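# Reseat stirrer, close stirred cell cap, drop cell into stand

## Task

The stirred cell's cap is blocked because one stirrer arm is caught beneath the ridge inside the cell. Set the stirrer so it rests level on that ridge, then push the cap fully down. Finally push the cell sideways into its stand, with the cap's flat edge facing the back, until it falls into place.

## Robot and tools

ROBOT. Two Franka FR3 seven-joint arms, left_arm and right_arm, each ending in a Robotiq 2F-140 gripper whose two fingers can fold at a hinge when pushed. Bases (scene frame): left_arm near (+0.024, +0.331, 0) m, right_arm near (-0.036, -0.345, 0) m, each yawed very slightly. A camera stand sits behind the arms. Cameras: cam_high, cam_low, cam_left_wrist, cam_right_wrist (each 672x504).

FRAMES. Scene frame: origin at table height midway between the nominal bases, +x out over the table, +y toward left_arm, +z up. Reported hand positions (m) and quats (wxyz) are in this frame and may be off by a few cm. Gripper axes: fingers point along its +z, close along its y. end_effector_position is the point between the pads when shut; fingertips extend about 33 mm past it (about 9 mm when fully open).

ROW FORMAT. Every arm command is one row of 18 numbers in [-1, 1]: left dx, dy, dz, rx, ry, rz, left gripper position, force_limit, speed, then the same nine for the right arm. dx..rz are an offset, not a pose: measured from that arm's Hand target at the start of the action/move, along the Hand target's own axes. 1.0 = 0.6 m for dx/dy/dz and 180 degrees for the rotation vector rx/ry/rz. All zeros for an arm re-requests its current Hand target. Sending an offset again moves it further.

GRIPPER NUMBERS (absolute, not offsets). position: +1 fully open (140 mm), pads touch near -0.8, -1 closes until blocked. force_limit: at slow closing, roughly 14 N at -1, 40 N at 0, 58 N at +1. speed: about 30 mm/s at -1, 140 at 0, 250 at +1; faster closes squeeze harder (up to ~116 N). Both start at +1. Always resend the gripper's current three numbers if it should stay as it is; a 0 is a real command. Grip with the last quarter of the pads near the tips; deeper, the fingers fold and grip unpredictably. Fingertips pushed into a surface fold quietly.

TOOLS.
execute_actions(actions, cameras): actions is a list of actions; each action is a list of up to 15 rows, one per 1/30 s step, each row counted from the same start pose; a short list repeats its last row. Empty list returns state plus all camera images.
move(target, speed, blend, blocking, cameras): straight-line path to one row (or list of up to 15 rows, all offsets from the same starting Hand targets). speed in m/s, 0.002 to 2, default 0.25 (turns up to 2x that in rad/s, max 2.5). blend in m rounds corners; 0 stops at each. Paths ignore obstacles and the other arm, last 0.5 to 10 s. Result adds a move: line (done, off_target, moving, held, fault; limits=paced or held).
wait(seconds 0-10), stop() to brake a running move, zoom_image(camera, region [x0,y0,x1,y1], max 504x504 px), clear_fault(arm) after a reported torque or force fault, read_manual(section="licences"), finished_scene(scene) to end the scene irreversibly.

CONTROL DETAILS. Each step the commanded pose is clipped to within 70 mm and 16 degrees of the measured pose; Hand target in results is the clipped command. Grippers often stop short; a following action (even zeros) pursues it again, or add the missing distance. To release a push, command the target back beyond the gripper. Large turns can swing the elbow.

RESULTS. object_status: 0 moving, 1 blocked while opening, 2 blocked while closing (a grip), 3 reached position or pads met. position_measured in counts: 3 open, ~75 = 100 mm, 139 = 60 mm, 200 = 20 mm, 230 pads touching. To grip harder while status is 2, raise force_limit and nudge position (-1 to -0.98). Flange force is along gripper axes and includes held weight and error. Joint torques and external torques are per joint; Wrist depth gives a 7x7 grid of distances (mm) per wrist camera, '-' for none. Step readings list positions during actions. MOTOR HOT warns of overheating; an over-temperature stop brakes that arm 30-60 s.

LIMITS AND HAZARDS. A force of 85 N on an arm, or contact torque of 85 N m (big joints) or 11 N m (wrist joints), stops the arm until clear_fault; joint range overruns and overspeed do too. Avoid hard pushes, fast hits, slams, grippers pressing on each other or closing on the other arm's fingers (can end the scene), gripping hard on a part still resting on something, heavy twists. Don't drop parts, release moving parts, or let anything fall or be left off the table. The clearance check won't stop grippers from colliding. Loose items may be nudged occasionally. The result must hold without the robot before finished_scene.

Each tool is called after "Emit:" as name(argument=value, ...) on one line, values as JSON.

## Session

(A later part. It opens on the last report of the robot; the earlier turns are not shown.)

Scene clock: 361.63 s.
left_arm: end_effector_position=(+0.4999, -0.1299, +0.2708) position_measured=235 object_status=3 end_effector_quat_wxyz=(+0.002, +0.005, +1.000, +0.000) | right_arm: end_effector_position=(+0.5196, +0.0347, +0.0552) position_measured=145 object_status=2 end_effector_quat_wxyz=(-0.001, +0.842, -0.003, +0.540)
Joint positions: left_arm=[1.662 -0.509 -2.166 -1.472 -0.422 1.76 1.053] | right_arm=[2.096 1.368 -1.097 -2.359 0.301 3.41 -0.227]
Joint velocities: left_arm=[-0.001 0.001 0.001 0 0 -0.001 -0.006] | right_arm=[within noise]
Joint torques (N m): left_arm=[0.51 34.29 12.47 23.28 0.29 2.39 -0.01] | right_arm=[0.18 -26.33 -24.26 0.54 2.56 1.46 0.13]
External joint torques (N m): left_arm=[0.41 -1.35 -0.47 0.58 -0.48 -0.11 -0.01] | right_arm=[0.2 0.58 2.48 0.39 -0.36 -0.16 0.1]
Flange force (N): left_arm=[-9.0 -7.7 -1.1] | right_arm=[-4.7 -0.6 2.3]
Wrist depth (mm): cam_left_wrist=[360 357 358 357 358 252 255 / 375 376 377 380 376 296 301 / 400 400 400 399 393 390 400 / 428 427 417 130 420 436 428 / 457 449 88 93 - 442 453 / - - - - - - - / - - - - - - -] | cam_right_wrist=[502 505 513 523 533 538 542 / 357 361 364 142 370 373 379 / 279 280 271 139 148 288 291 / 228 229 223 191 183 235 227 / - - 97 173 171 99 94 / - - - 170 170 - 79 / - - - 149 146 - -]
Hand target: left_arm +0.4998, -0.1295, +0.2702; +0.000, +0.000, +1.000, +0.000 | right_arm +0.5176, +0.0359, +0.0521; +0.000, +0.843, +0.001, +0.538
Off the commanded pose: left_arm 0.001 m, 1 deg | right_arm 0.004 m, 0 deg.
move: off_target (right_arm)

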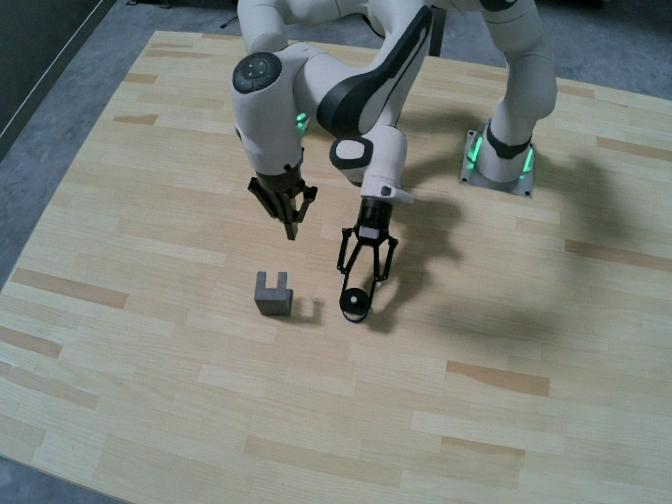

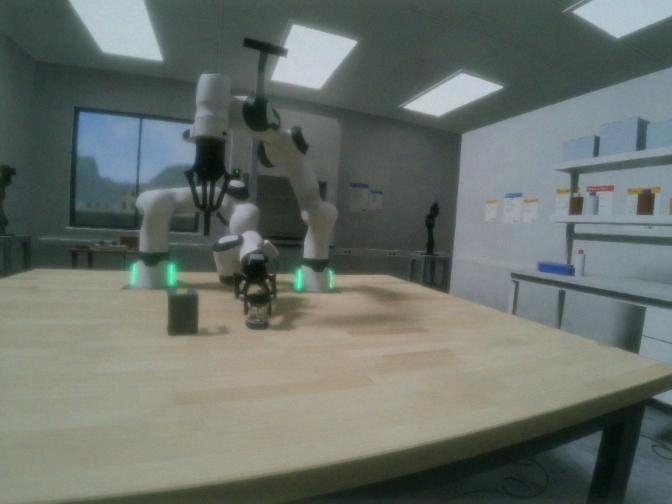

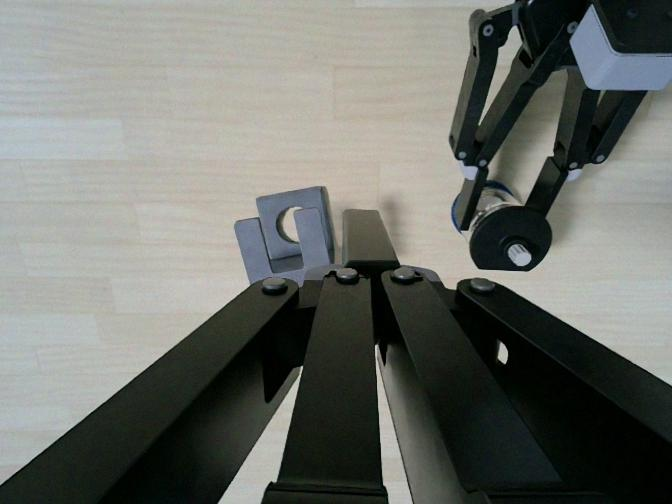

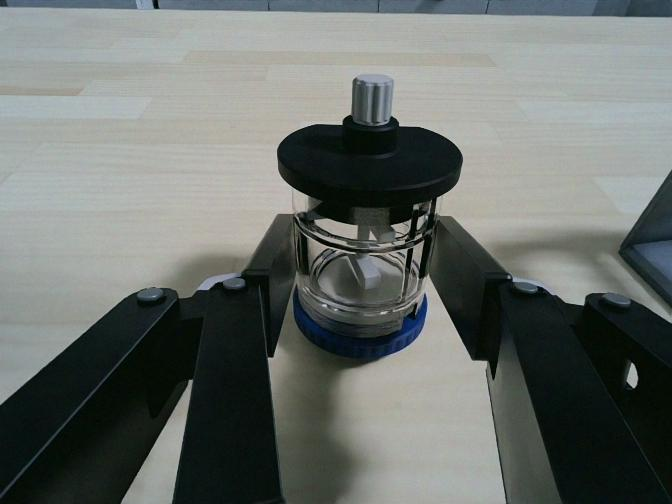

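Emit:
move(target=[0,0,-0.1,0,0,0,-1,-0.6,0.5, 0,0,0,0,0,0,0.3,-0.5,-1], speed=0.1, cameras=["cam_right_wrist","cam_left_wrist"])

Emit:
zoom_image(camera="cam_right_wrist", region=[260, 50, 480, 280])

Emit:
zoom_image(camera="cam_right_wrist", region=[260, 190, 460, 370])

Scene clock: 367.57 s.
left_arm: end_effector_position=(+0.5000, -0.1303, +0.3310) position_measured=235 object_status=3 end_effector_quat_wxyz=(+0.001, +0.003, +1.000, -0.001) | right_arm: end_effector_position=(+0.5184, +0.0350, +0.0533) position_measured=91 object_status=0 end_effector_quat_wxyz=(-0.001, +0.842, -0.002, +0.539)
Joint positions: left_arm=[1.707 -0.51 -2.158 -1.306 -0.42 1.607 1.035] | right_arm=[2.097 1.368 -1.094 -2.359 0.301 3.41 -0.227]
Joint velocities: left_arm=[0.001 -0.001 0.001 0 -0.001 -0.003 0] | right_arm=[within noise]
Joint torques (N m): left_arm=[0.51 35.22 11.47 22.76 0.81 2.41 -0.17] | right_arm=[-0.05 -26.16 -26 -0.27 3.09 1.47 0.13]
External joint torques (N m): left_arm=[0.56 -1.09 -0.71 0.59 0.04 -0.09 -0.17] | right_arm=[0.02 0.78 0.72 -0.33 0.17 -0.14 0.1]
Flange force (N): left_arm=[-8.9 -7.9 -3.3] | right_arm=[-2.9 0.2 0.2]
Wrist depth (mm): cam_left_wrist=[414 413 409 410 406 304 404 / 432 435 436 436 425 423 427 / 462 460 459 462 455 450 465 / 491 493 488 - 480 488 491 / 523 516 88 93 - 509 522 / - - - - - - - / - - - - - - -] | cam_right_wrist=[491 496 506 510 517 524 530 / 352 355 359 382 367 370 374 / 274 275 278 139 140 285 286 / 225 234 213 183 215 153 225 / - - 187 173 188 120 - / - - 166 167 168 168 - / - - 146 148 145 148 -]
Hand target: left_arm +0.4998, -0.1295, +0.3302; +0.000, +0.000, +1.000, +0.000 | right_arm +0.5176, +0.0359, +0.0521; +0.000, +0.843, +0.001, +0.538
Off the commanded pose: left_arm 0.001 m, 0 deg | right_arm 0.002 m, 0 deg.
move: done
Images, in order (width x height): cam_left_wrist 672x504, cam_right_wrist 672x504.

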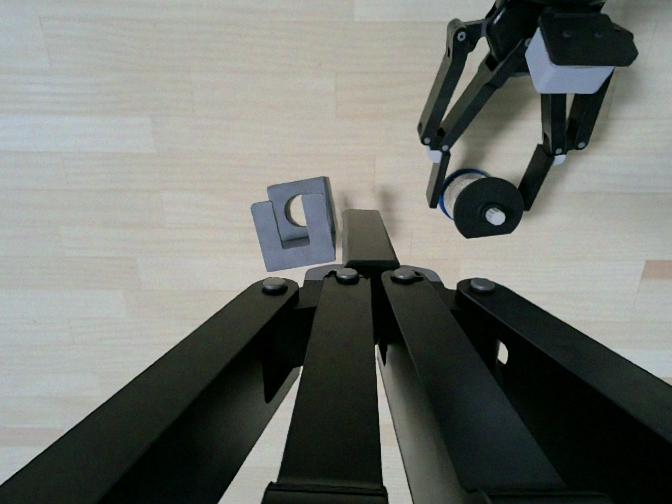

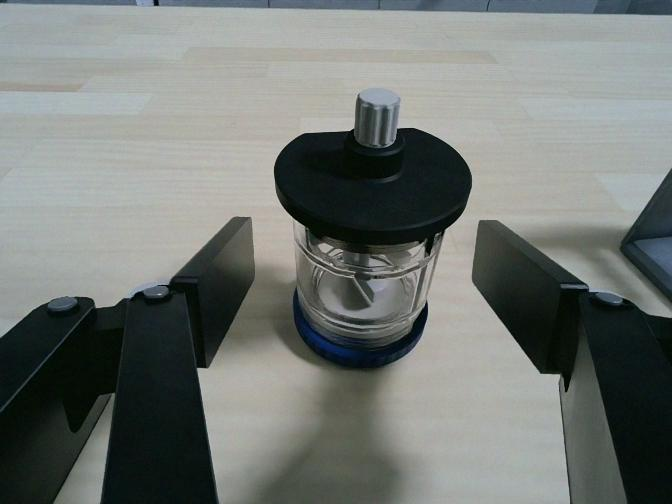

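Scaled by 2.191 from the camera's 672x504 image, which has a finer 960x720 frame.

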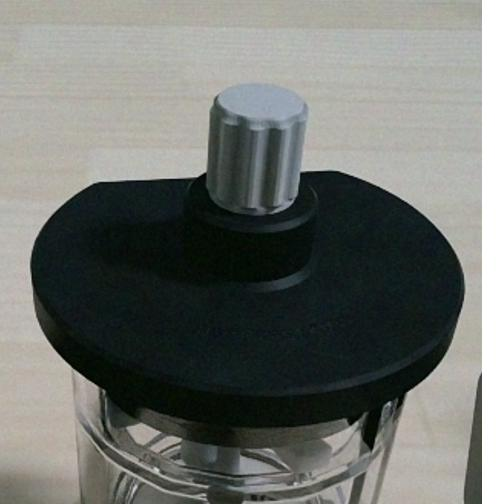

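Scaled by 2.520 from the camera's 672x504 image, which has a finer 960x720 frame.

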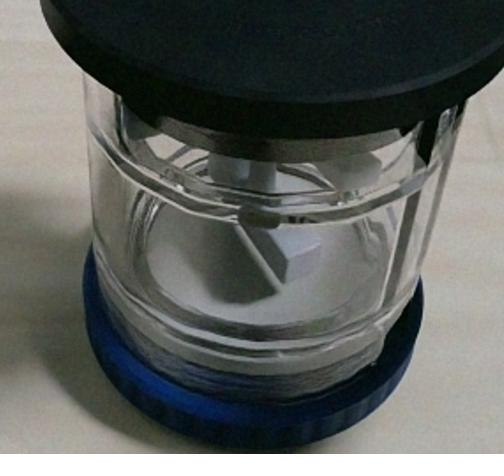

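Emit:
zoom_image(camera="cam_left_wrist", region=[425, 150, 545, 250])

Emit:
zoom_image(camera="cam_left_wrist", region=[240, 165, 360, 280])

Scaled by 4.200 from the camera's 672x504 image, which has a finer 960x720 frame.

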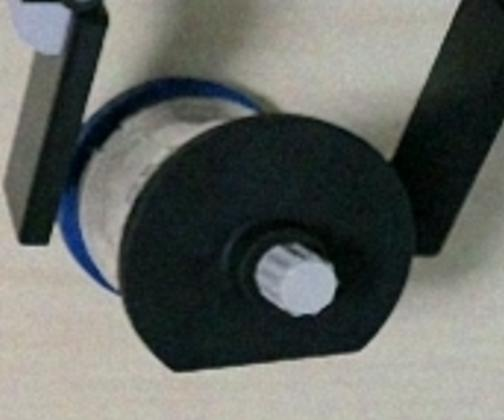

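Scaled by 4.200 from the camera's 672x504 image, which has a finer 960x720 frame.

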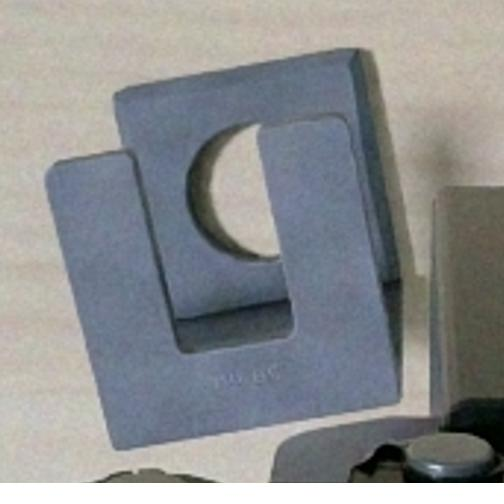

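Emit:
move(target=[[0,0,0,0,0,0,-1,-0.6,0.5, 0,0,0,0,0,0,-1,-0.4,-1]], speed=0.1)

Emit:
wait(seconds=0.5, cameras=["cam_right_wrist"])

Scene clock: 369.87 s.
left_arm: end_effector_position=(+0.4998, -0.1302, +0.3309) position_measured=235 object_status=3 end_effector_quat_wxyz=(+0.001, +0.003, +1.000, -0.001) | right_arm: end_effector_position=(+0.5184, +0.0350, +0.0533) position_measured=144 object_status=0 end_effector_quat_wxyz=(-0.001, +0.842, -0.002, +0.539)
Joint positions: left_arm=[1.707 -0.51 -2.158 -1.306 -0.42 1.606 1.034] | right_arm=[2.097 1.368 -1.094 -2.359 0.301 3.41 -0.227]
Joint torques (N m): left_arm=[0.48 35.18 11.52 22.8 0.8 2.35 -0.19] | right_arm=[-0.19 -25.99 -25.33 0.06 2.71 1.29 0.11]
External joint torques (N m): left_arm=[0.35 -1.36 -0.85 0.59 0.01 -0.16 -0.19] | right_arm=[-0.22 1.07 1.48 -0.12 -0.22 -0.35 0.08]
Flange force (N): left_arm=[-9.2 -8.5 -3.3] | right_arm=[-3.9 -0.5 2.2]
Wrist depth (mm): cam_left_wrist=[413 413 411 412 406 302 401 / 434 436 436 437 426 360 432 / 462 462 458 457 457 455 457 / 490 486 489 - 487 487 493 / 523 518 88 93 - 509 520 / - - - - - - - / - - - - - - -] | cam_right_wrist=[491 495 500 510 518 524 533 / 353 355 358 384 366 370 374 / 274 276 278 133 141 285 288 / 226 226 219 175 150 232 225 / - - 97 173 173 - 93 / - - - 167 168 - 79 / - - - 147 145 - -]
Hand target: left_arm +0.4998, -0.1295, +0.3302; +0.000, +0.000, +1.000, +0.000 | right_arm +0.5176, +0.0359, +0.0521; +0.000, +0.843, +0.001, +0.538
Off the commanded pose: left_arm 0.001 m, 0 deg | right_arm 0.002 m, 0 deg.
move: done

Scene clock: 370.37 s.
left_arm: end_effector_position=(+0.4998, -0.1302, +0.3309) position_measured=235 object_status=3 end_effector_quat_wxyz=(+0.001, +0.003, +1.000, -0.001) | right_arm: end_effector_position=(+0.5184, +0.0350, +0.0533) position_measured=144 object_status=2 end_effector_quat_wxyz=(-0.001, +0.842, -0.002, +0.539)
Joint positions: left_arm=[1.707 -0.51 -2.158 -1.306 -0.42 1.606 1.034] | right_arm=[2.097 1.368 -1.094 -2.359 0.301 3.41 -0.227]
Joint torques (N m): left_arm=[0.46 35.18 11.52 22.79 0.81 2.35 -0.21] | right_arm=[-0.18 -25.98 -25.4 0.08 2.67 1.28 0.11]
External joint torques (N m): left_arm=[0.38 -1.24 -0.78 0.66 0.03 -0.14 -0.21] | right_arm=[-0.1 1.01 1.38 -0.02 -0.25 -0.34 0.08]
Flange force (N): left_arm=[-9.0 -8.4 -3.5] | right_arm=[-3.8 -0.8 1.9]
Wrist depth (mm): cam_left_wrist=[415 411 412 409 407 303 409 / 436 433 436 434 423 357 435 / 459 458 457 460 454 448 457 / 490 489 496 - 483 488 490 / 525 516 88 93 - 511 522 / - - - - - - - / - - - - - - -] | cam_right_wrist=[490 496 502 512 518 528 533 / 353 355 360 382 367 369 373 / 274 277 277 133 141 285 288 / 225 226 227 183 150 231 227 / - - 97 173 173 - 92 / - - - 167 169 - 79 / - - - 148 145 - -]
Hand target: left_arm +0.4998, -0.1295, +0.3302; +0.000, +0.000, +1.000, +0.000 | right_arm +0.5176, +0.0359, +0.0521; +0.000, +0.843, +0.001, +0.538
Tool commands: left_gripper/position=-1.0 left_gripper/force_limit=-0.6 left_gripper/speed=+0.5 right_gripper/position=-1.0 right_gripper/force_limit=-0.4 right_gripper/speed=-1.0
Off the commanded pose: left_arm 0.001 m, 0 deg | right_arm 0.002 m, 0 deg.
wait: 0.50 s; at rest by 0.17 s
Images, in order (width x height): cam_right_wrist 672x504.

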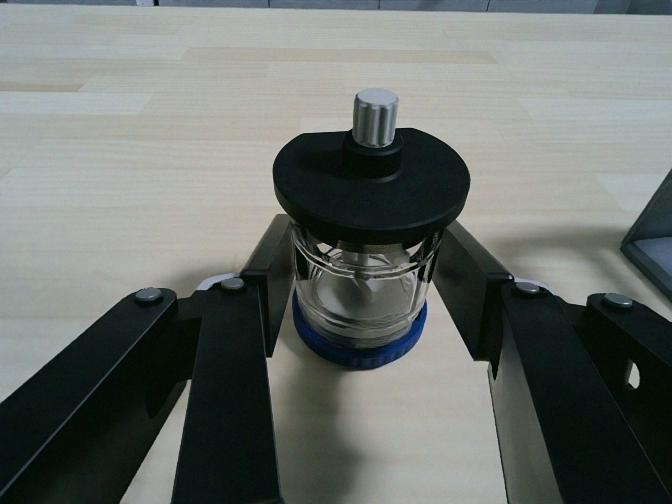

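Emit:
move(target=[[0,0.3,0,0,0,0,-1,-0.6,0.5, 0.0302,0,-0.0141,0,0,0,-1,-0.4,-1],[0,0.5,0,0,0,0,-1,-0.6,0.5, -0.0184,0.348,-0.1183,0.0176,0,-0.0082,-1,-0.4,-1]], speed=[0.2,0.12], cameras=["all"])

Scene clock: 375.20 s.
left_arm: end_effector_position=(+0.5006, +0.1693, +0.3307) position_measured=235 object_status=3 end_effector_quat_wxyz=(+0.001, -0.003, +1.000, -0.002) | right_arm: end_effector_position=(+0.4486, -0.1735, +0.0705) position_measured=144 object_status=2 end_effector_quat_wxyz=(-0.013, +0.843, +0.028, +0.537)
Joint positions: left_arm=[1.667 0.405 -2.126 -1.982 0.346 1.752 0.96] | right_arm=[1.951 1.298 -0.985 -2.919 0.24 4.125 -0.203]
Joint velocities: left_arm=[within noise] | right_arm=[0 0 0.001 -0.001 0 0.003 -0.001]
Joint torques (N m): left_arm=[0.31 4.06 -13.11 23.04 1.27 2.34 0.33] | right_arm=[-1.08 -18.6 -17.95 -6.51 3.92 1.81 0.3]
External joint torques (N m): left_arm=[0.44 1.36 -1.92 -0.42 0.53 -0.18 0.33] | right_arm=[-1.16 0.66 -0.54 -0.68 0.89 0.25 0.28]
Flange force (N): left_arm=[14.7 5.9 -0.4] | right_arm=[-2.1 5.1 2.0]
Wrist depth (mm): cam_left_wrist=[411 408 409 406 408 406 405 / 430 432 429 434 428 430 429 / 457 454 455 454 457 457 454 / 487 483 485 130 478 484 480 / 517 510 88 93 - 498 510 / - - - - - - - / - - - - - - -] | cam_right_wrist=[539 547 562 586 593 616 592 / 389 393 383 204 404 430 440 / 302 309 311 133 141 329 334 / 250 253 153 175 149 267 270 / - - 97 173 174 - 93 / - - - 189 191 - 79 / - - - 167 168 - -]
Hand target: left_arm +0.4998, +0.1705, +0.3302; +0.000, +0.000, +1.000, +0.000 | right_arm +0.4487, -0.1730, +0.0721; -0.016, +0.842, +0.026, +0.538
Off the commanded pose: left_arm 0.002 m, 0 deg | right_arm 0.002 m, 0 deg.
move: done

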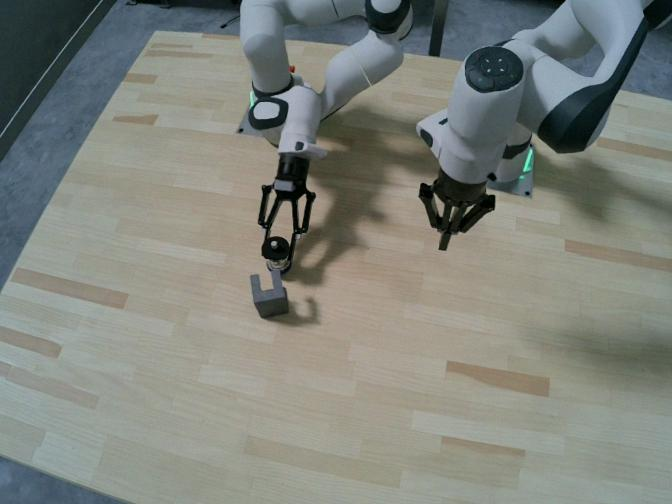

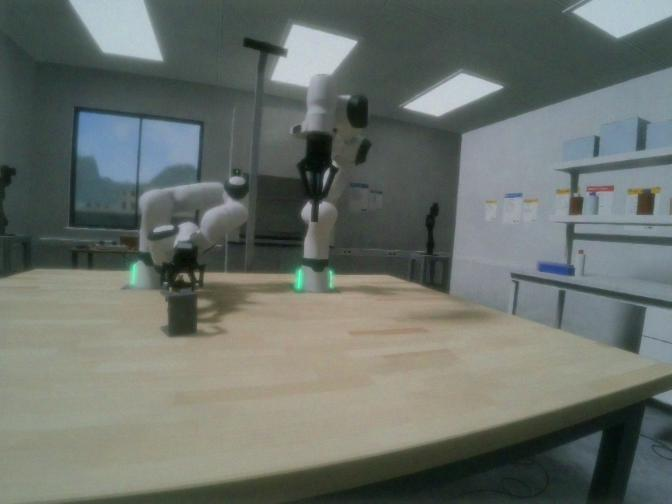

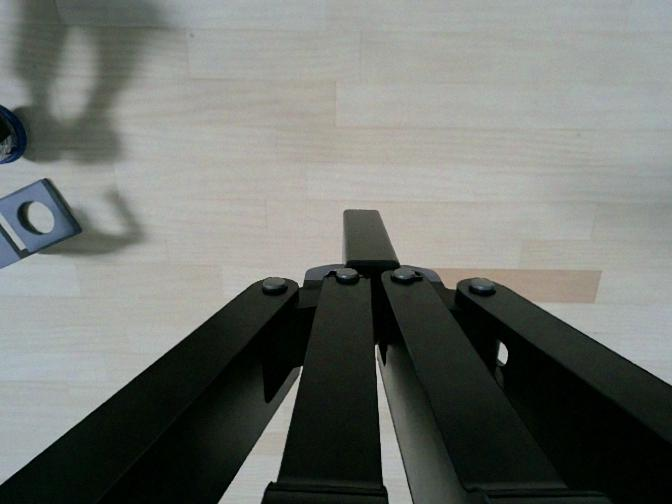

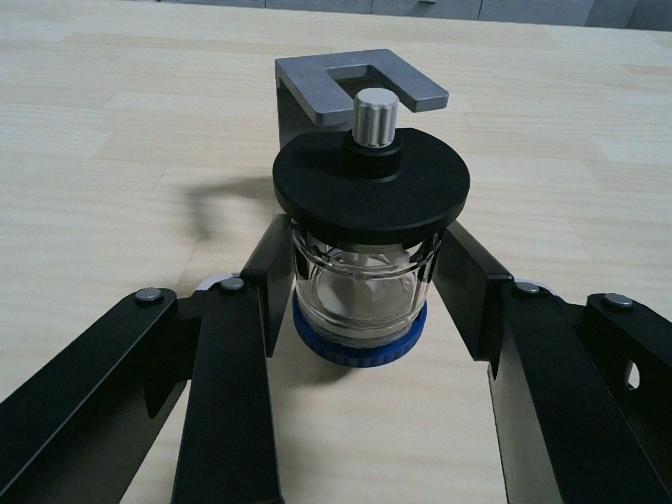

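Emit:
zoom_image(camera="cam_right_wrist", region=[240, 30, 480, 230])

Emit:
zoom_image(camera="cam_high", region=[230, 220, 330, 330])

Emit:
zoom_image(camera="cam_left_wrist", region=[0, 90, 140, 290])

Scaled by 2.100 from the camera's 672x504 image, which has a finer 960x720 frame.

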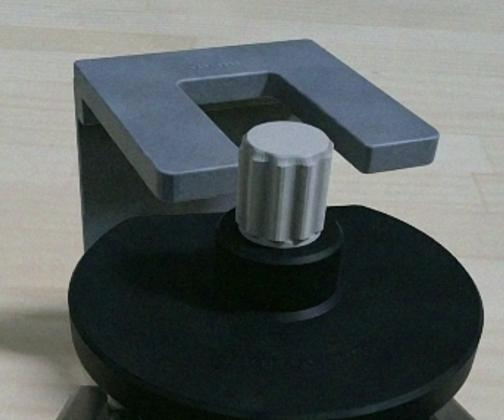

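Scaled by 4.582 from the camera's 672x504 image, which has a finer 960x720 frame.

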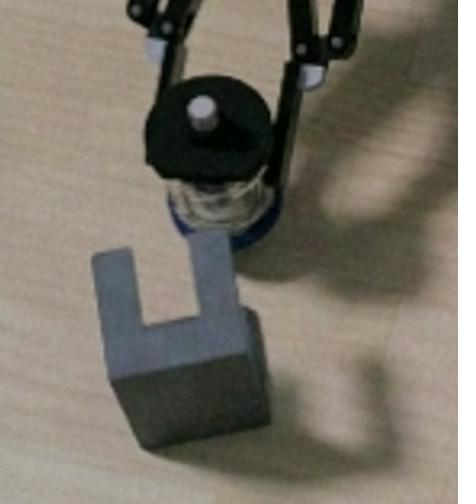

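Scaled by 2.520 from the camera's 672x504 image, which has a finer 960x720 frame.

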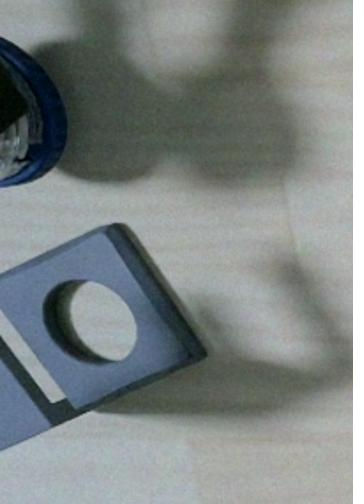

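Emit:
move(target=[0,0,0,0,0,0,-1,-0.6,0.5, -0.0049,0.047,0.0194,0.0806,0,-0.0376,-1,-0.4,-1], speed=0.06, cameras=["cam_right_wrist","cam_high"])

Emit:
zoom_image(camera="cam_right_wrist", region=[250, 30, 470, 250])

Scene clock: 380.83 s.
left_arm: end_effector_position=(+0.5006, +0.1693, +0.3307) position_measured=235 object_status=3 end_effector_quat_wxyz=(+0.001, -0.003, +1.000, -0.002) | right_arm: end_effector_position=(+0.4593, -0.2021, +0.0624) position_measured=144 object_status=2 end_effector_quat_wxyz=(-0.054, +0.836, +0.125, +0.532)
Joint positions: left_arm=[1.667 0.405 -2.126 -1.982 0.346 1.752 0.96] | right_arm=[1.723 1.671 -1.043 -2.848 0.095 4.58 -0.04]
Joint velocities: left_arm=[within noise] | right_arm=[0 0.001 0.001 -0.001 0.001 -0.001 0.005]
Joint torques (N m): left_arm=[0.29 4.03 -13.1 23.03 1.29 2.34 0.34] | right_arm=[-0.02 -16.59 -19.83 -9.61 3.25 1.21 0.29]
External joint torques (N m): left_arm=[0.28 1.27 -2.09 -0.37 0.53 -0.15 0.34] | right_arm=[-0.04 1.01 -1.33 -0.28 0.9 0.13 0.26]
Flange force (N): left_arm=[14.5 5.5 -0.6] | right_arm=[0.6 3.0 0.0]
Wrist depth (mm): cam_left_wrist=[408 411 410 409 401 406 407 / 433 430 427 430 430 429 428 / 455 454 456 458 456 455 452 / 488 485 484 130 476 481 479 / 521 507 88 93 - 498 512 / - - - - - - - / - - - - - - -] | cam_right_wrist=[468 490 525 564 590 625 2392 / 350 361 370 179 369 427 448 / 278 284 290 133 141 326 336 / 230 235 230 176 149 263 268 / - - 97 173 172 - 93 / - - - 180 183 - 79 / - - - 159 162 - -]
Hand target: left_arm +0.4998, +0.1705, +0.3302; +0.000, +0.000, +1.000, +0.000 | right_arm +0.4598, -0.2006, +0.0645; -0.091, +0.831, +0.143, +0.530
Off the commanded pose: left_arm 0.002 m, 0 deg | right_arm 0.003 m, 5 deg.
joint sent to its limit (right arm) — joint 6 (wrist pitch), upper limit. The joint targets are off in orientation, not in position.
move: off_target (right_arm)
Images, in order (width x height): cam_high 672x504, cam_right_wrist 672x504.

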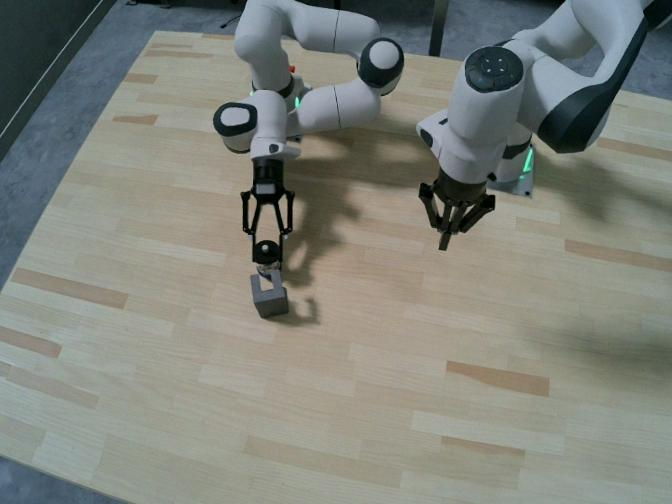

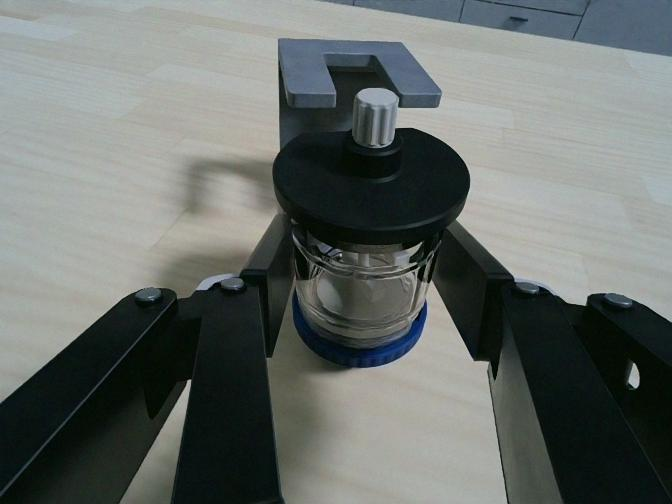

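Scaled by 2.291 from the camera's 672x504 image, which has a finer 960x720 frame.

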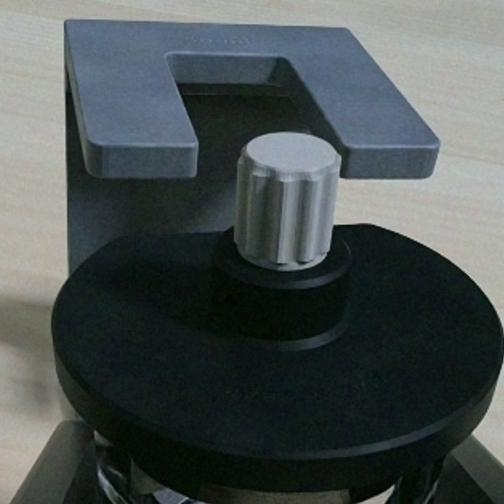

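Emit:
move(target=[[0,0,0,0,0,0,-1,-0.6,0.5, -0.0011,-0.0487,-0.0024,-0.0806,0,0.0376,-1,-0.4,-1],[0,0,0,0,0,0,-1,-0.6,0.5, -0.0178,-0.0487,0.0053,-0.0806,0,0.0376,-1,-0.4,-1]], speed=0.08, cameras=["cam_right_wrist"])

Scene clock: 385.63 s.
left_arm: end_effector_position=(+0.5006, +0.1693, +0.3307) position_measured=235 object_status=3 end_effector_quat_wxyz=(+0.001, -0.003, +1.000, -0.002) | right_arm: end_effector_position=(+0.4465, -0.1724, +0.0514) position_measured=144 object_status=2 end_effector_quat_wxyz=(-0.015, +0.844, +0.031, +0.535)
Joint positions: left_arm=[1.667 0.405 -2.126 -1.982 0.346 1.752 0.96] | right_arm=[2.009 1.442 -0.97 -2.899 0.2 4.114 -0.033]
Joint velocities: left_arm=[within noise] | right_arm=[0 0 -0.001 0.001 0.004 0 0]
Joint torques (N m): left_arm=[0.32 3.99 -13.12 23.06 1.29 2.34 0.36] | right_arm=[-1.12 -17.41 -18.46 -8.52 4.29 0.76 0.39]
External joint torques (N m): left_arm=[0.34 1.21 -2.06 -0.4 0.54 -0.17 0.36] | right_arm=[-1.15 0.89 -0.53 -0.34 1.28 -0.4 0.36]
Flange force (N): left_arm=[14.4 5.5 -0.6] | right_arm=[-3.5 2.9 3.0]
Wrist depth (mm): cam_left_wrist=[411 410 409 410 407 406 408 / 429 430 434 429 429 425 427 / 455 455 455 453 456 452 457 / 494 484 487 130 480 482 481 / 517 507 88 93 - 502 515 / - - - - - - - / - - - - - - -] | cam_right_wrist=[484 493 505 218 501 554 565 / 351 354 363 236 378 386 392 / 273 277 280 133 141 295 301 / 226 228 221 174 149 240 243 / - - 97 173 172 - 93 / - - - 170 171 - 79 / - - - 150 151 - -]
Hand target: left_arm +0.4998, +0.1705, +0.3302; +0.000, +0.000, +1.000, +0.000 | right_arm +0.4485, -0.1736, +0.0534; -0.016, +0.842, +0.026, +0.538
Off the commanded pose: left_arm 0.002 m, 0 deg | right_arm 0.003 m, 1 deg.
move: done
Images, in order (width x height): cam_right_wrist 672x504.

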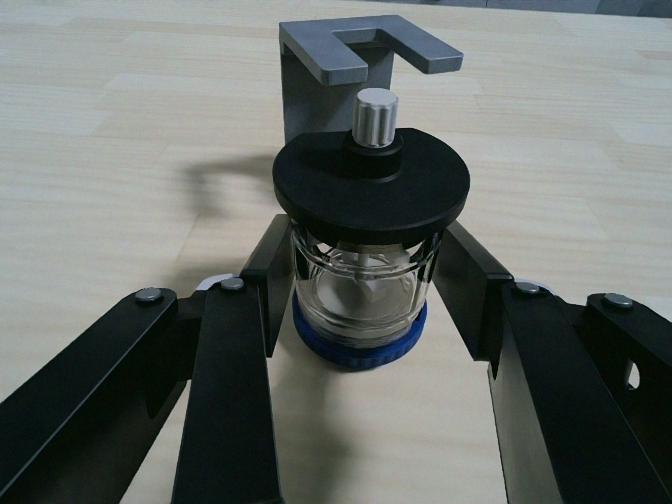

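Emit:
move(target=[[0,0,0,0,0,0,-1,-0.6,0.5, 0,0,0,0,0,0,0.3,-0.4,-1],[0,0,0,0,0,0,-1,-0.6,0.5, 0.003,-0.0086,0,-0.079,0,0.0368,0.3,-0.4,-1]], speed=0.08, cameras=["cam_right_wrist","cam_high"])

Scene clock: 389.80 s.
left_arm: end_effector_position=(+0.5006, +0.1693, +0.3307) position_measured=235 object_status=3 end_effector_quat_wxyz=(+0.001, -0.003, +1.000, -0.002) | right_arm: end_effector_position=(+0.4485, -0.1692, +0.0543) position_measured=91 object_status=3 end_effector_quat_wxyz=(+0.059, +0.839, -0.085, +0.534)
Joint positions: left_arm=[1.667 0.405 -2.126 -1.982 0.346 1.752 0.96] | right_arm=[2.238 1.312 -1.022 -2.833 0.295 3.544 -0.033]
Joint velocities: left_arm=[within noise] | right_arm=[0.002 0 -0.001 0 0 -0.003 0]
Joint torques (N m): left_arm=[0.29 4.05 -13.13 23.05 1.28 2.33 0.36] | right_arm=[-0.08 -17.77 -19.8 -5.42 3.58 0.66 0.3]
External joint torques (N m): left_arm=[0.11 1.17 -2.28 -0.46 0.51 -0.18 0.36] | right_arm=[-0.11 0.62 -0.22 0.02 0.58 -0.49 0.27]
Flange force (N): left_arm=[14.7 5.2 -0.6] | right_arm=[-2.2 -1.5 -0.2]
Wrist depth (mm): cam_left_wrist=[406 408 407 406 408 405 407 / 426 429 430 430 428 429 430 / 456 456 454 455 456 455 453 / 487 487 484 130 474 483 482 / 516 507 88 93 - - 509 / - - - - - - - / - - - - - - -] | cam_right_wrist=[505 516 575 230 551 566 578 / 363 366 245 270 385 391 398 / 282 284 265 143 160 300 303 / 231 240 219 125 224 153 244 / - - 199 174 196 119 - / - - 171 173 174 175 - / - - 152 153 153 154 -]
Hand target: left_arm +0.4998, +0.1705, +0.3302; +0.000, +0.000, +1.000, +0.000 | right_arm +0.4489, -0.1684, +0.0551; +0.057, +0.838, -0.089, +0.535
Off the commanded pose: left_arm 0.002 m, 0 deg | right_arm 0.001 m, 1 deg.
move: done
Images, in order (width x height): cam_high 672x504, cam_right_wrist 672x504.

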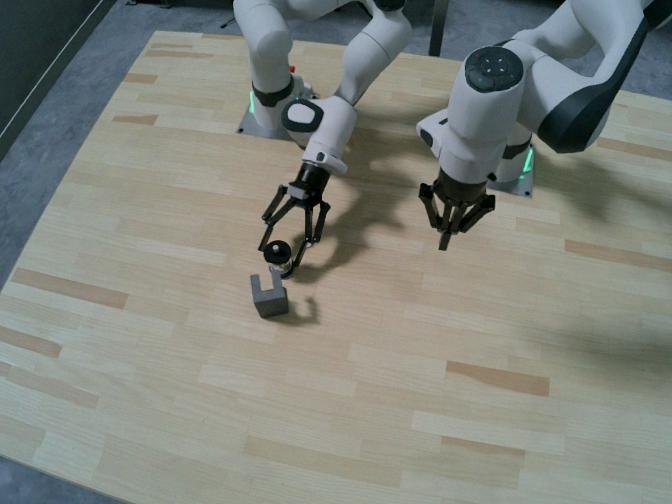

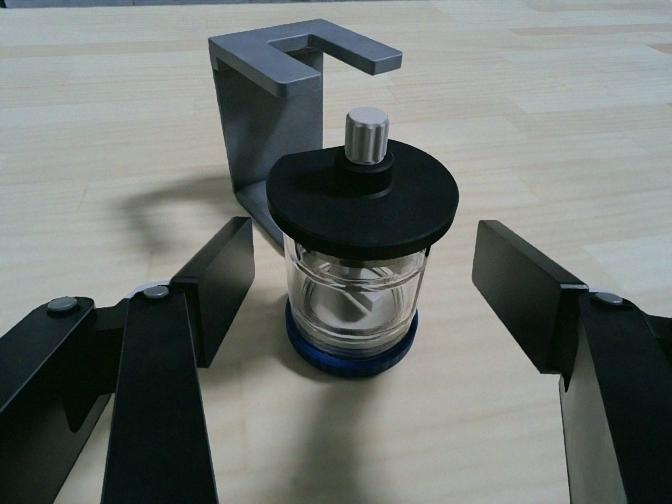

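Emit:
move(target=[[0,0,0,0,0,0,-1,-0.6,0.5, 0.0003,-0.0025,0.004,0,0,0,0.3,-0.4,-1],[0,0,0,0,0,0,-1,-0.6,0.5, 0.0003,-0.0025,0.004,0,0,0,-1,-0.4,-1]], speed=0.08)

Emit:
wait(seconds=0.5, cameras=["cam_right_wrist"])

Emit:
zoom_image(camera="cam_right_wrist", region=[200, 10, 480, 250])

Scene clock: 392.10 s.
left_arm: end_effector_position=(+0.5006, +0.1693, +0.3307) position_measured=235 object_status=3 end_effector_quat_wxyz=(+0.001, -0.003, +1.000, -0.002) | right_arm: end_effector_position=(+0.4502, -0.1666, +0.0533) position_measured=144 object_status=0 end_effector_quat_wxyz=(+0.057, +0.839, -0.086, +0.534)
Joint positions: left_arm=[1.667 0.405 -2.126 -1.982 0.346 1.752 0.96] | right_arm=[2.232 1.312 -1.023 -2.825 0.295 3.543 -0.033]
Joint torques (N m): left_arm=[0.3 4.04 -13.1 23.02 1.28 2.34 0.36] | right_arm=[-1.09 -17.61 -19.73 -5.28 3.19 0.8 0.14]
External joint torques (N m): left_arm=[0.27 1.24 -2.07 -0.49 0.52 -0.17 0.36] | right_arm=[-1.11 0.9 -0.04 0.11 0.2 -0.36 0.11]
Flange force (N): left_arm=[14.6 5.5 -0.4] | right_arm=[-1.4 -0.2 5.3]
Wrist depth (mm): cam_left_wrist=[405 410 406 408 406 407 409 / 424 429 430 430 428 425 427 / 451 456 457 453 451 457 451 / 495 488 484 130 476 481 479 / 516 505 88 93 - 505 518 / - - - - - - - / - - - - - - -] | cam_right_wrist=[505 511 206 226 547 552 569 / 360 365 248 266 382 386 388 / 281 284 275 142 150 296 299 / 231 232 225 173 132 240 242 / - - 97 177 176 - 94 / - - - 171 173 - 79 / - - - 151 152 - -]
Hand target: left_arm +0.4998, +0.1705, +0.3302; +0.000, +0.000, +1.000, +0.000 | right_arm +0.4514, -0.1674, +0.0542; +0.057, +0.838, -0.089, +0.535
Off the commanded pose: left_arm 0.002 m, 0 deg | right_arm 0.002 m, 0 deg.
move: done

Scene clock: 392.60 s.
left_arm: end_effector_position=(+0.5006, +0.1693, +0.3307) position_measured=235 object_status=3 end_effector_quat_wxyz=(+0.001, -0.003, +1.000, -0.002) | right_arm: end_effector_position=(+0.4502, -0.1666, +0.0533) position_measured=144 object_status=2 end_effector_quat_wxyz=(+0.057, +0.839, -0.086, +0.534)
Joint positions: left_arm=[1.667 0.405 -2.126 -1.982 0.346 1.752 0.96] | right_arm=[2.232 1.312 -1.023 -2.825 0.295 3.543 -0.033]
Joint torques (N m): left_arm=[0.3 4.03 -13.13 23.02 1.28 2.34 0.38] | right_arm=[-1.04 -17.52 -19.79 -5.35 3.22 0.79 0.18]
External joint torques (N m): left_arm=[0.27 1.27 -2.14 -0.4 0.52 -0.16 0.38] | right_arm=[-1.04 1.01 -0.05 -0.06 0.22 -0.38 0.15]
Flange force (N): left_arm=[14.7 5.6 -0.6] | right_arm=[-1.7 0.1 4.7]
Wrist depth (mm): cam_left_wrist=[409 410 408 409 409 406 405 / 431 432 432 430 429 428 431 / 456 455 454 457 457 457 454 / 490 482 482 130 471 482 481 / 511 513 88 93 - 498 513 / - - - - - - - / - - - - - - -] | cam_right_wrist=[501 511 206 227 548 555 565 / 360 366 242 267 379 386 392 / 282 283 273 141 150 296 300 / 230 232 225 125 132 240 242 / - - 97 173 176 - 93 / - - - 172 173 - 79 / - - - 151 152 - -]
Hand target: left_arm +0.4998, +0.1705, +0.3302; +0.000, +0.000, +1.000, +0.000 | right_arm +0.4514, -0.1674, +0.0542; +0.057, +0.838, -0.089, +0.535
Tool commands: left_gripper/position=-1.0 left_gripper/force_limit=-0.6 left_gripper/speed=+0.5 right_gripper/position=-1.0 right_gripper/force_limit=-0.4 right_gripper/speed=-1.0
Off the commanded pose: left_arm 0.002 m, 0 deg | right_arm 0.002 m, 0 deg.
wait: 0.50 s; at rest by 0.17 s
Images, in order (width x height): cam_right_wrist 672x504.

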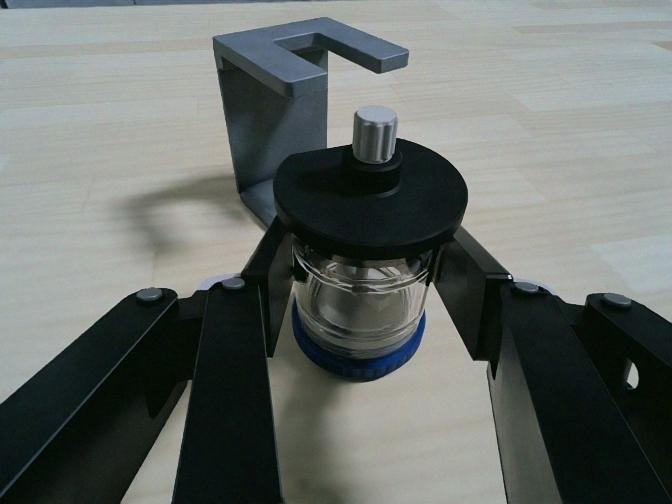

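Scaled by 1.800 from the camera's 672x504 image, which has a finer 960x720 frame.

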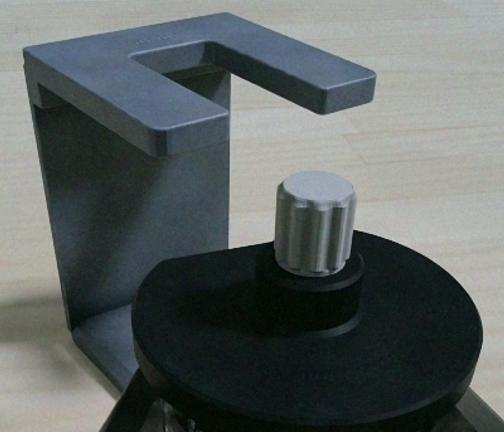

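Emit:
move(target=[0,0,0,0,0,0,-1,-0.6,0.5, 0.0453,0,-0.0211,0,0,0,-1,-0.4,-1], speed=0.08, cameras=["cam_right_wrist"])

Emit:
zoom_image(camera="cam_right_wrist", region=[200, 10, 480, 250])

Scene clock: 399.40 s.
left_arm: end_effector_position=(+0.5006, +0.1693, +0.3307) position_measured=235 object_status=3 end_effector_quat_wxyz=(+0.001, -0.003, +1.000, -0.002) | right_arm: end_effector_position=(+0.4516, -0.1658, +0.0835) position_measured=144 object_status=2 end_effector_quat_wxyz=(+0.054, +0.838, -0.091, +0.536)
Joint positions: left_arm=[1.667 0.405 -2.126 -1.982 0.346 1.752 0.96] | right_arm=[2.267 1.254 -1.115 -2.863 0.249 3.527 -0.064]
Joint velocities: left_arm=[within noise] | right_arm=[0.001 0 0 -0.001 -0.003 -0.001 -0.004]
Joint torques (N m): left_arm=[0.3 4.06 -13.12 23.02 1.28 2.33 0.38] | right_arm=[0.04 -17.14 -20.96 -4.43 3.22 0.93 -0.04]
External joint torques (N m): left_arm=[0.19 1.2 -2.18 -0.52 0.52 -0.19 0.38] | right_arm=[0.06 0.57 -1.3 -1.12 0.21 -0.33 -0.07]
Flange force (N): left_arm=[14.8 5.4 -0.5] | right_arm=[3.0 0.3 -4.0]
Wrist depth (mm): cam_left_wrist=[413 407 406 408 409 403 406 / 433 431 429 429 430 426 430 / 457 456 454 454 456 455 457 / 491 488 484 130 479 478 485 / 518 509 88 93 - 496 512 / - - - - - - - / - - - - - - -] | cam_right_wrist=[2471 625 630 633 635 641 654 / 437 439 437 231 451 454 455 / 339 341 326 141 150 348 350 / 278 278 278 125 131 282 284 / - - 97 177 176 - 93 / - - - 198 204 - 79 / - - - 180 180 - -]
Hand target: left_arm +0.4998, +0.1705, +0.3302; +0.000, +0.000, +1.000, +0.000 | right_arm +0.4514, -0.1674, +0.0842; +0.057, +0.838, -0.089, +0.535
Off the commanded pose: left_arm 0.002 m, 0 deg | right_arm 0.002 m, 0 deg.
move: done
Images, in order (width x height): cam_right_wrist 672x504.

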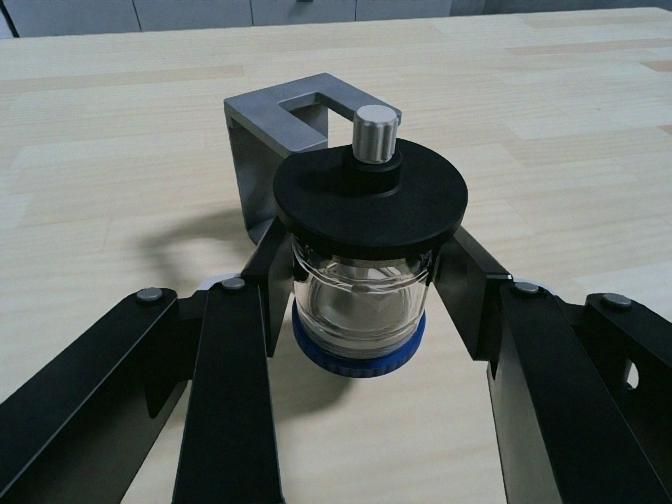

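Scaled by 1.800 from the camera's 672x504 image, which has a finer 960x720 frame.

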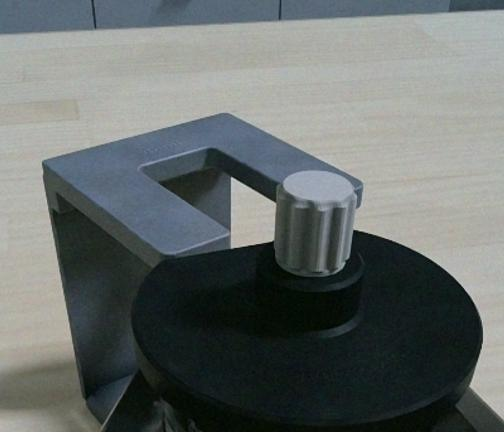

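Emit:
zoom_image(camera="cam_right_wrist", region=[270, 270, 450, 400])

Emit:
wait(seconds=0.1, cameras=["cam_low","cam_high"])

Emit:
zoom_image(camera="cam_low", region=[140, 260, 240, 345])

Emit:
zoom_image(camera="cam_high", region=[230, 220, 320, 330])

Scaled by 2.800 from the camera's 672x504 image, which has a finer 960x720 frame.

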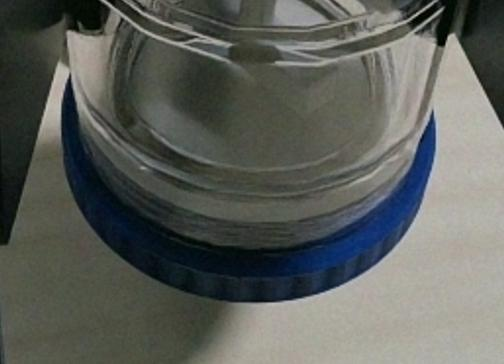

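Scene clock: 400.23 s.
left_arm: end_effector_position=(+0.5006, +0.1693, +0.3307) position_measured=235 object_status=3 end_effector_quat_wxyz=(+0.001, -0.003, +1.000, -0.002) | right_arm: end_effector_position=(+0.4515, -0.1659, +0.0835) position_measured=144 object_status=2 end_effector_quat_wxyz=(+0.054, +0.838, -0.091, +0.536)
Joint positions: left_arm=[1.667 0.405 -2.126 -1.982 0.346 1.752 0.96] | right_arm=[2.267 1.254 -1.115 -2.863 0.248 3.527 -0.065]
Joint torques (N m): left_arm=[0.27 4.01 -13.09 23.04 1.28 2.33 0.34] | right_arm=[0.01 -17.12 -20.92 -4.54 3.19 0.94 -0.14]
External joint torques (N m): left_arm=[0.17 1.2 -2.15 -0.46 0.51 -0.17 0.34] | right_arm=[-0.02 0.54 -1.28 -1.2 0.19 -0.31 -0.17]
Flange force (N): left_arm=[14.5 5.3 -0.5] | right_arm=[3.4 0.6 -3.9]
Wrist depth (mm): cam_left_wrist=[407 412 404 406 407 406 408 / 428 428 430 430 430 430 429 / 456 457 455 456 454 454 454 / 493 484 481 130 476 482 482 / 511 509 88 93 - - 510 / - - - - - - - / - - - - - - -] | cam_right_wrist=[2418 623 633 635 644 646 657 / 438 441 232 230 451 452 462 / 339 340 329 141 150 348 350 / 276 277 267 125 131 284 284 / - - 97 177 173 - 94 / - - - 199 205 - 79 / - - - 180 180 - -]
Hand target: left_arm +0.4998, +0.1705, +0.3302; +0.000, +0.000, +1.000, +0.000 | right_arm +0.4514, -0.1674, +0.0842; +0.057, +0.838, -0.089, +0.535
Tool commands: left_gripper/position=-1.0 left_gripper/force_limit=-0.6 left_gripper/speed=+0.5 right_gripper/position=-1.0 right_gripper/force_limit=-0.4 right_gripper/speed=-1.0
Off the commanded pose: left_arm 0.002 m, 0 deg | right_arm 0.002 m, 0 deg.
wait: 0.10 s; at rest from the start
Images, in order (width x height): cam_high 672x504, cam_low 672x504.

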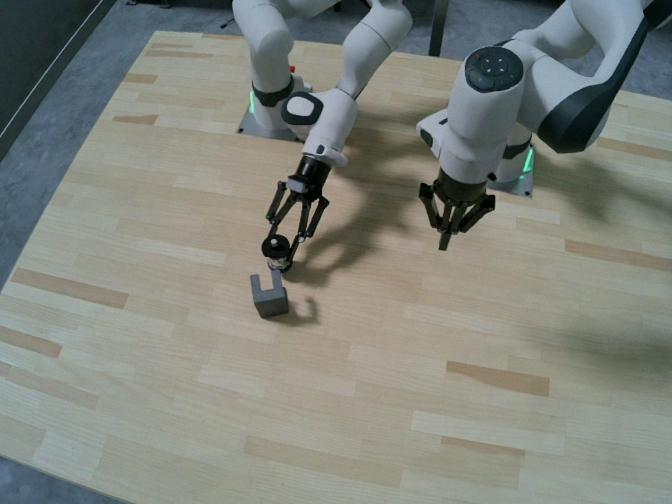

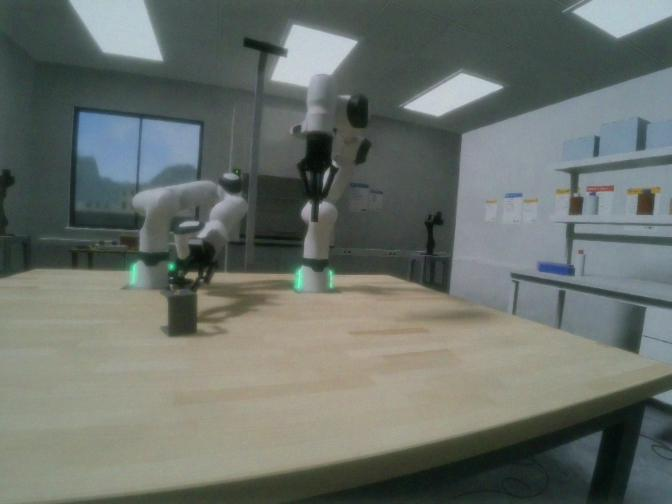

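Scaled by 5.040 from the camera's 672x504 image, which has a finer 960x720 frame.

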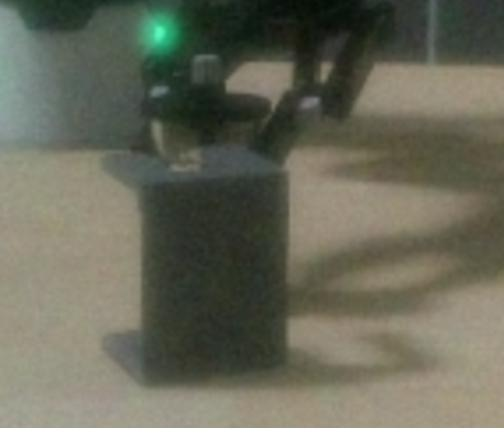

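Scaled by 4.582 from the camera's 672x504 image, which has a finer 960x720 frame.

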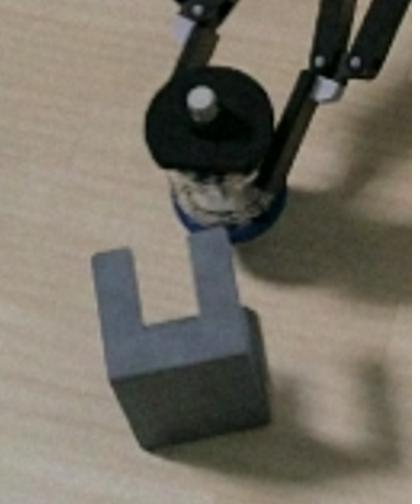

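Emit:
move(target=[0,0,0,0,0,0,-1,-0.6,0.5, -0.0199,0.0438,0.0527,0.079,0,-0.0368,-1,-0.4,-1], speed=0.06, cameras=["cam_right_wrist","cam_high"])

Emit:
zoom_image(camera="cam_right_wrist", region=[240, 10, 480, 250])

Scene clock: 405.20 s.
left_arm: end_effector_position=(+0.5006, +0.1693, +0.3307) position_measured=235 object_status=3 end_effector_quat_wxyz=(+0.001, -0.003, +1.000, -0.002) | right_arm: end_effector_position=(+0.4689, -0.1994, +0.0599) position_measured=144 object_status=2 end_effector_quat_wxyz=(-0.015, +0.843, +0.025, +0.538)
Joint positions: left_arm=[1.667 0.405 -2.126 -1.982 0.346 1.752 0.96] | right_arm=[1.864 1.456 -1.006 -2.873 0.16 4.215 -0.065]
Joint velocities: left_arm=[within noise] | right_arm=[0.001 0 0.001 -0.001 0 0.004 -0.001]
Joint torques (N m): left_arm=[0.32 4.05 -13.13 23.07 1.28 2.34 0.34] | right_arm=[-1.11 -18.29 -19.14 -7.68 3.57 1.44 0.18]
External joint torques (N m): left_arm=[0.26 1.2 -2.13 -0.43 0.52 -0.18 0.34] | right_arm=[-1.11 0.5 -0.55 -0.24 0.62 0.21 0.15]
Flange force (N): left_arm=[14.6 5.4 -0.6] | right_arm=[-0.3 4.8 2.7]
Wrist depth (mm): cam_left_wrist=[412 406 408 407 405 408 407 / 432 436 430 431 432 430 430 / 454 454 455 456 450 455 451 / 496 485 487 130 478 484 483 / 515 504 88 93 - 498 512 / - - - - - - - / - - - - - - -] | cam_right_wrist=[522 530 586 564 571 590 596 / 372 381 243 236 401 406 414 / 291 294 284 - 157 310 315 / 238 241 136 125 138 252 253 / - - 97 177 170 - 93 / - - - 177 179 - 79 / - - - 157 158 - -]
Hand target: left_arm +0.4998, +0.1705, +0.3302; +0.000, +0.000, +1.000, +0.000 | right_arm +0.4690, -0.1980, +0.0601; -0.016, +0.842, +0.026, +0.538
Off the commanded pose: left_arm 0.002 m, 0 deg | right_arm 0.001 m, 0 deg.
move: done
Images, in order (width x height): cam_high 672x504, cam_right_wrist 672x504.

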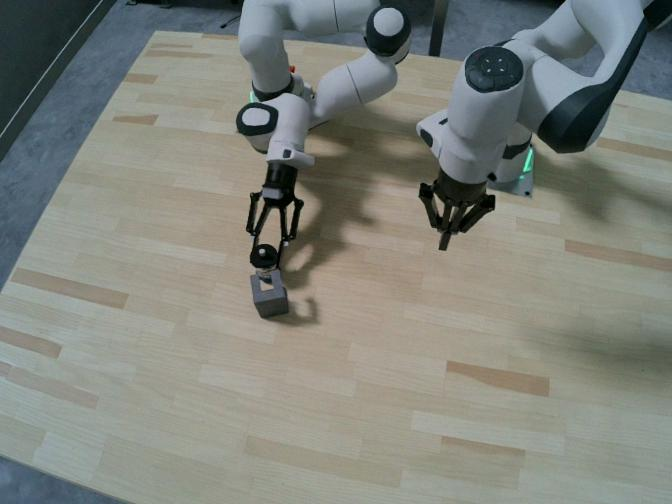

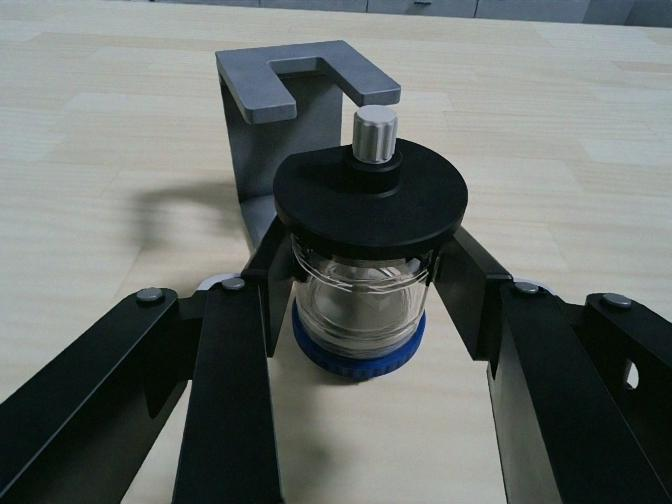

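Scaled by 2.100 from the camera's 672x504 image, which has a finer 960x720 frame.

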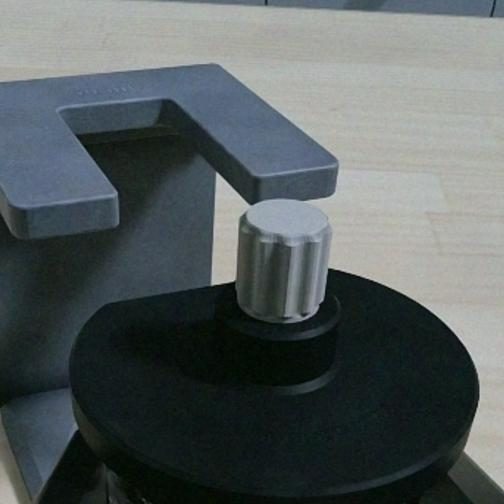

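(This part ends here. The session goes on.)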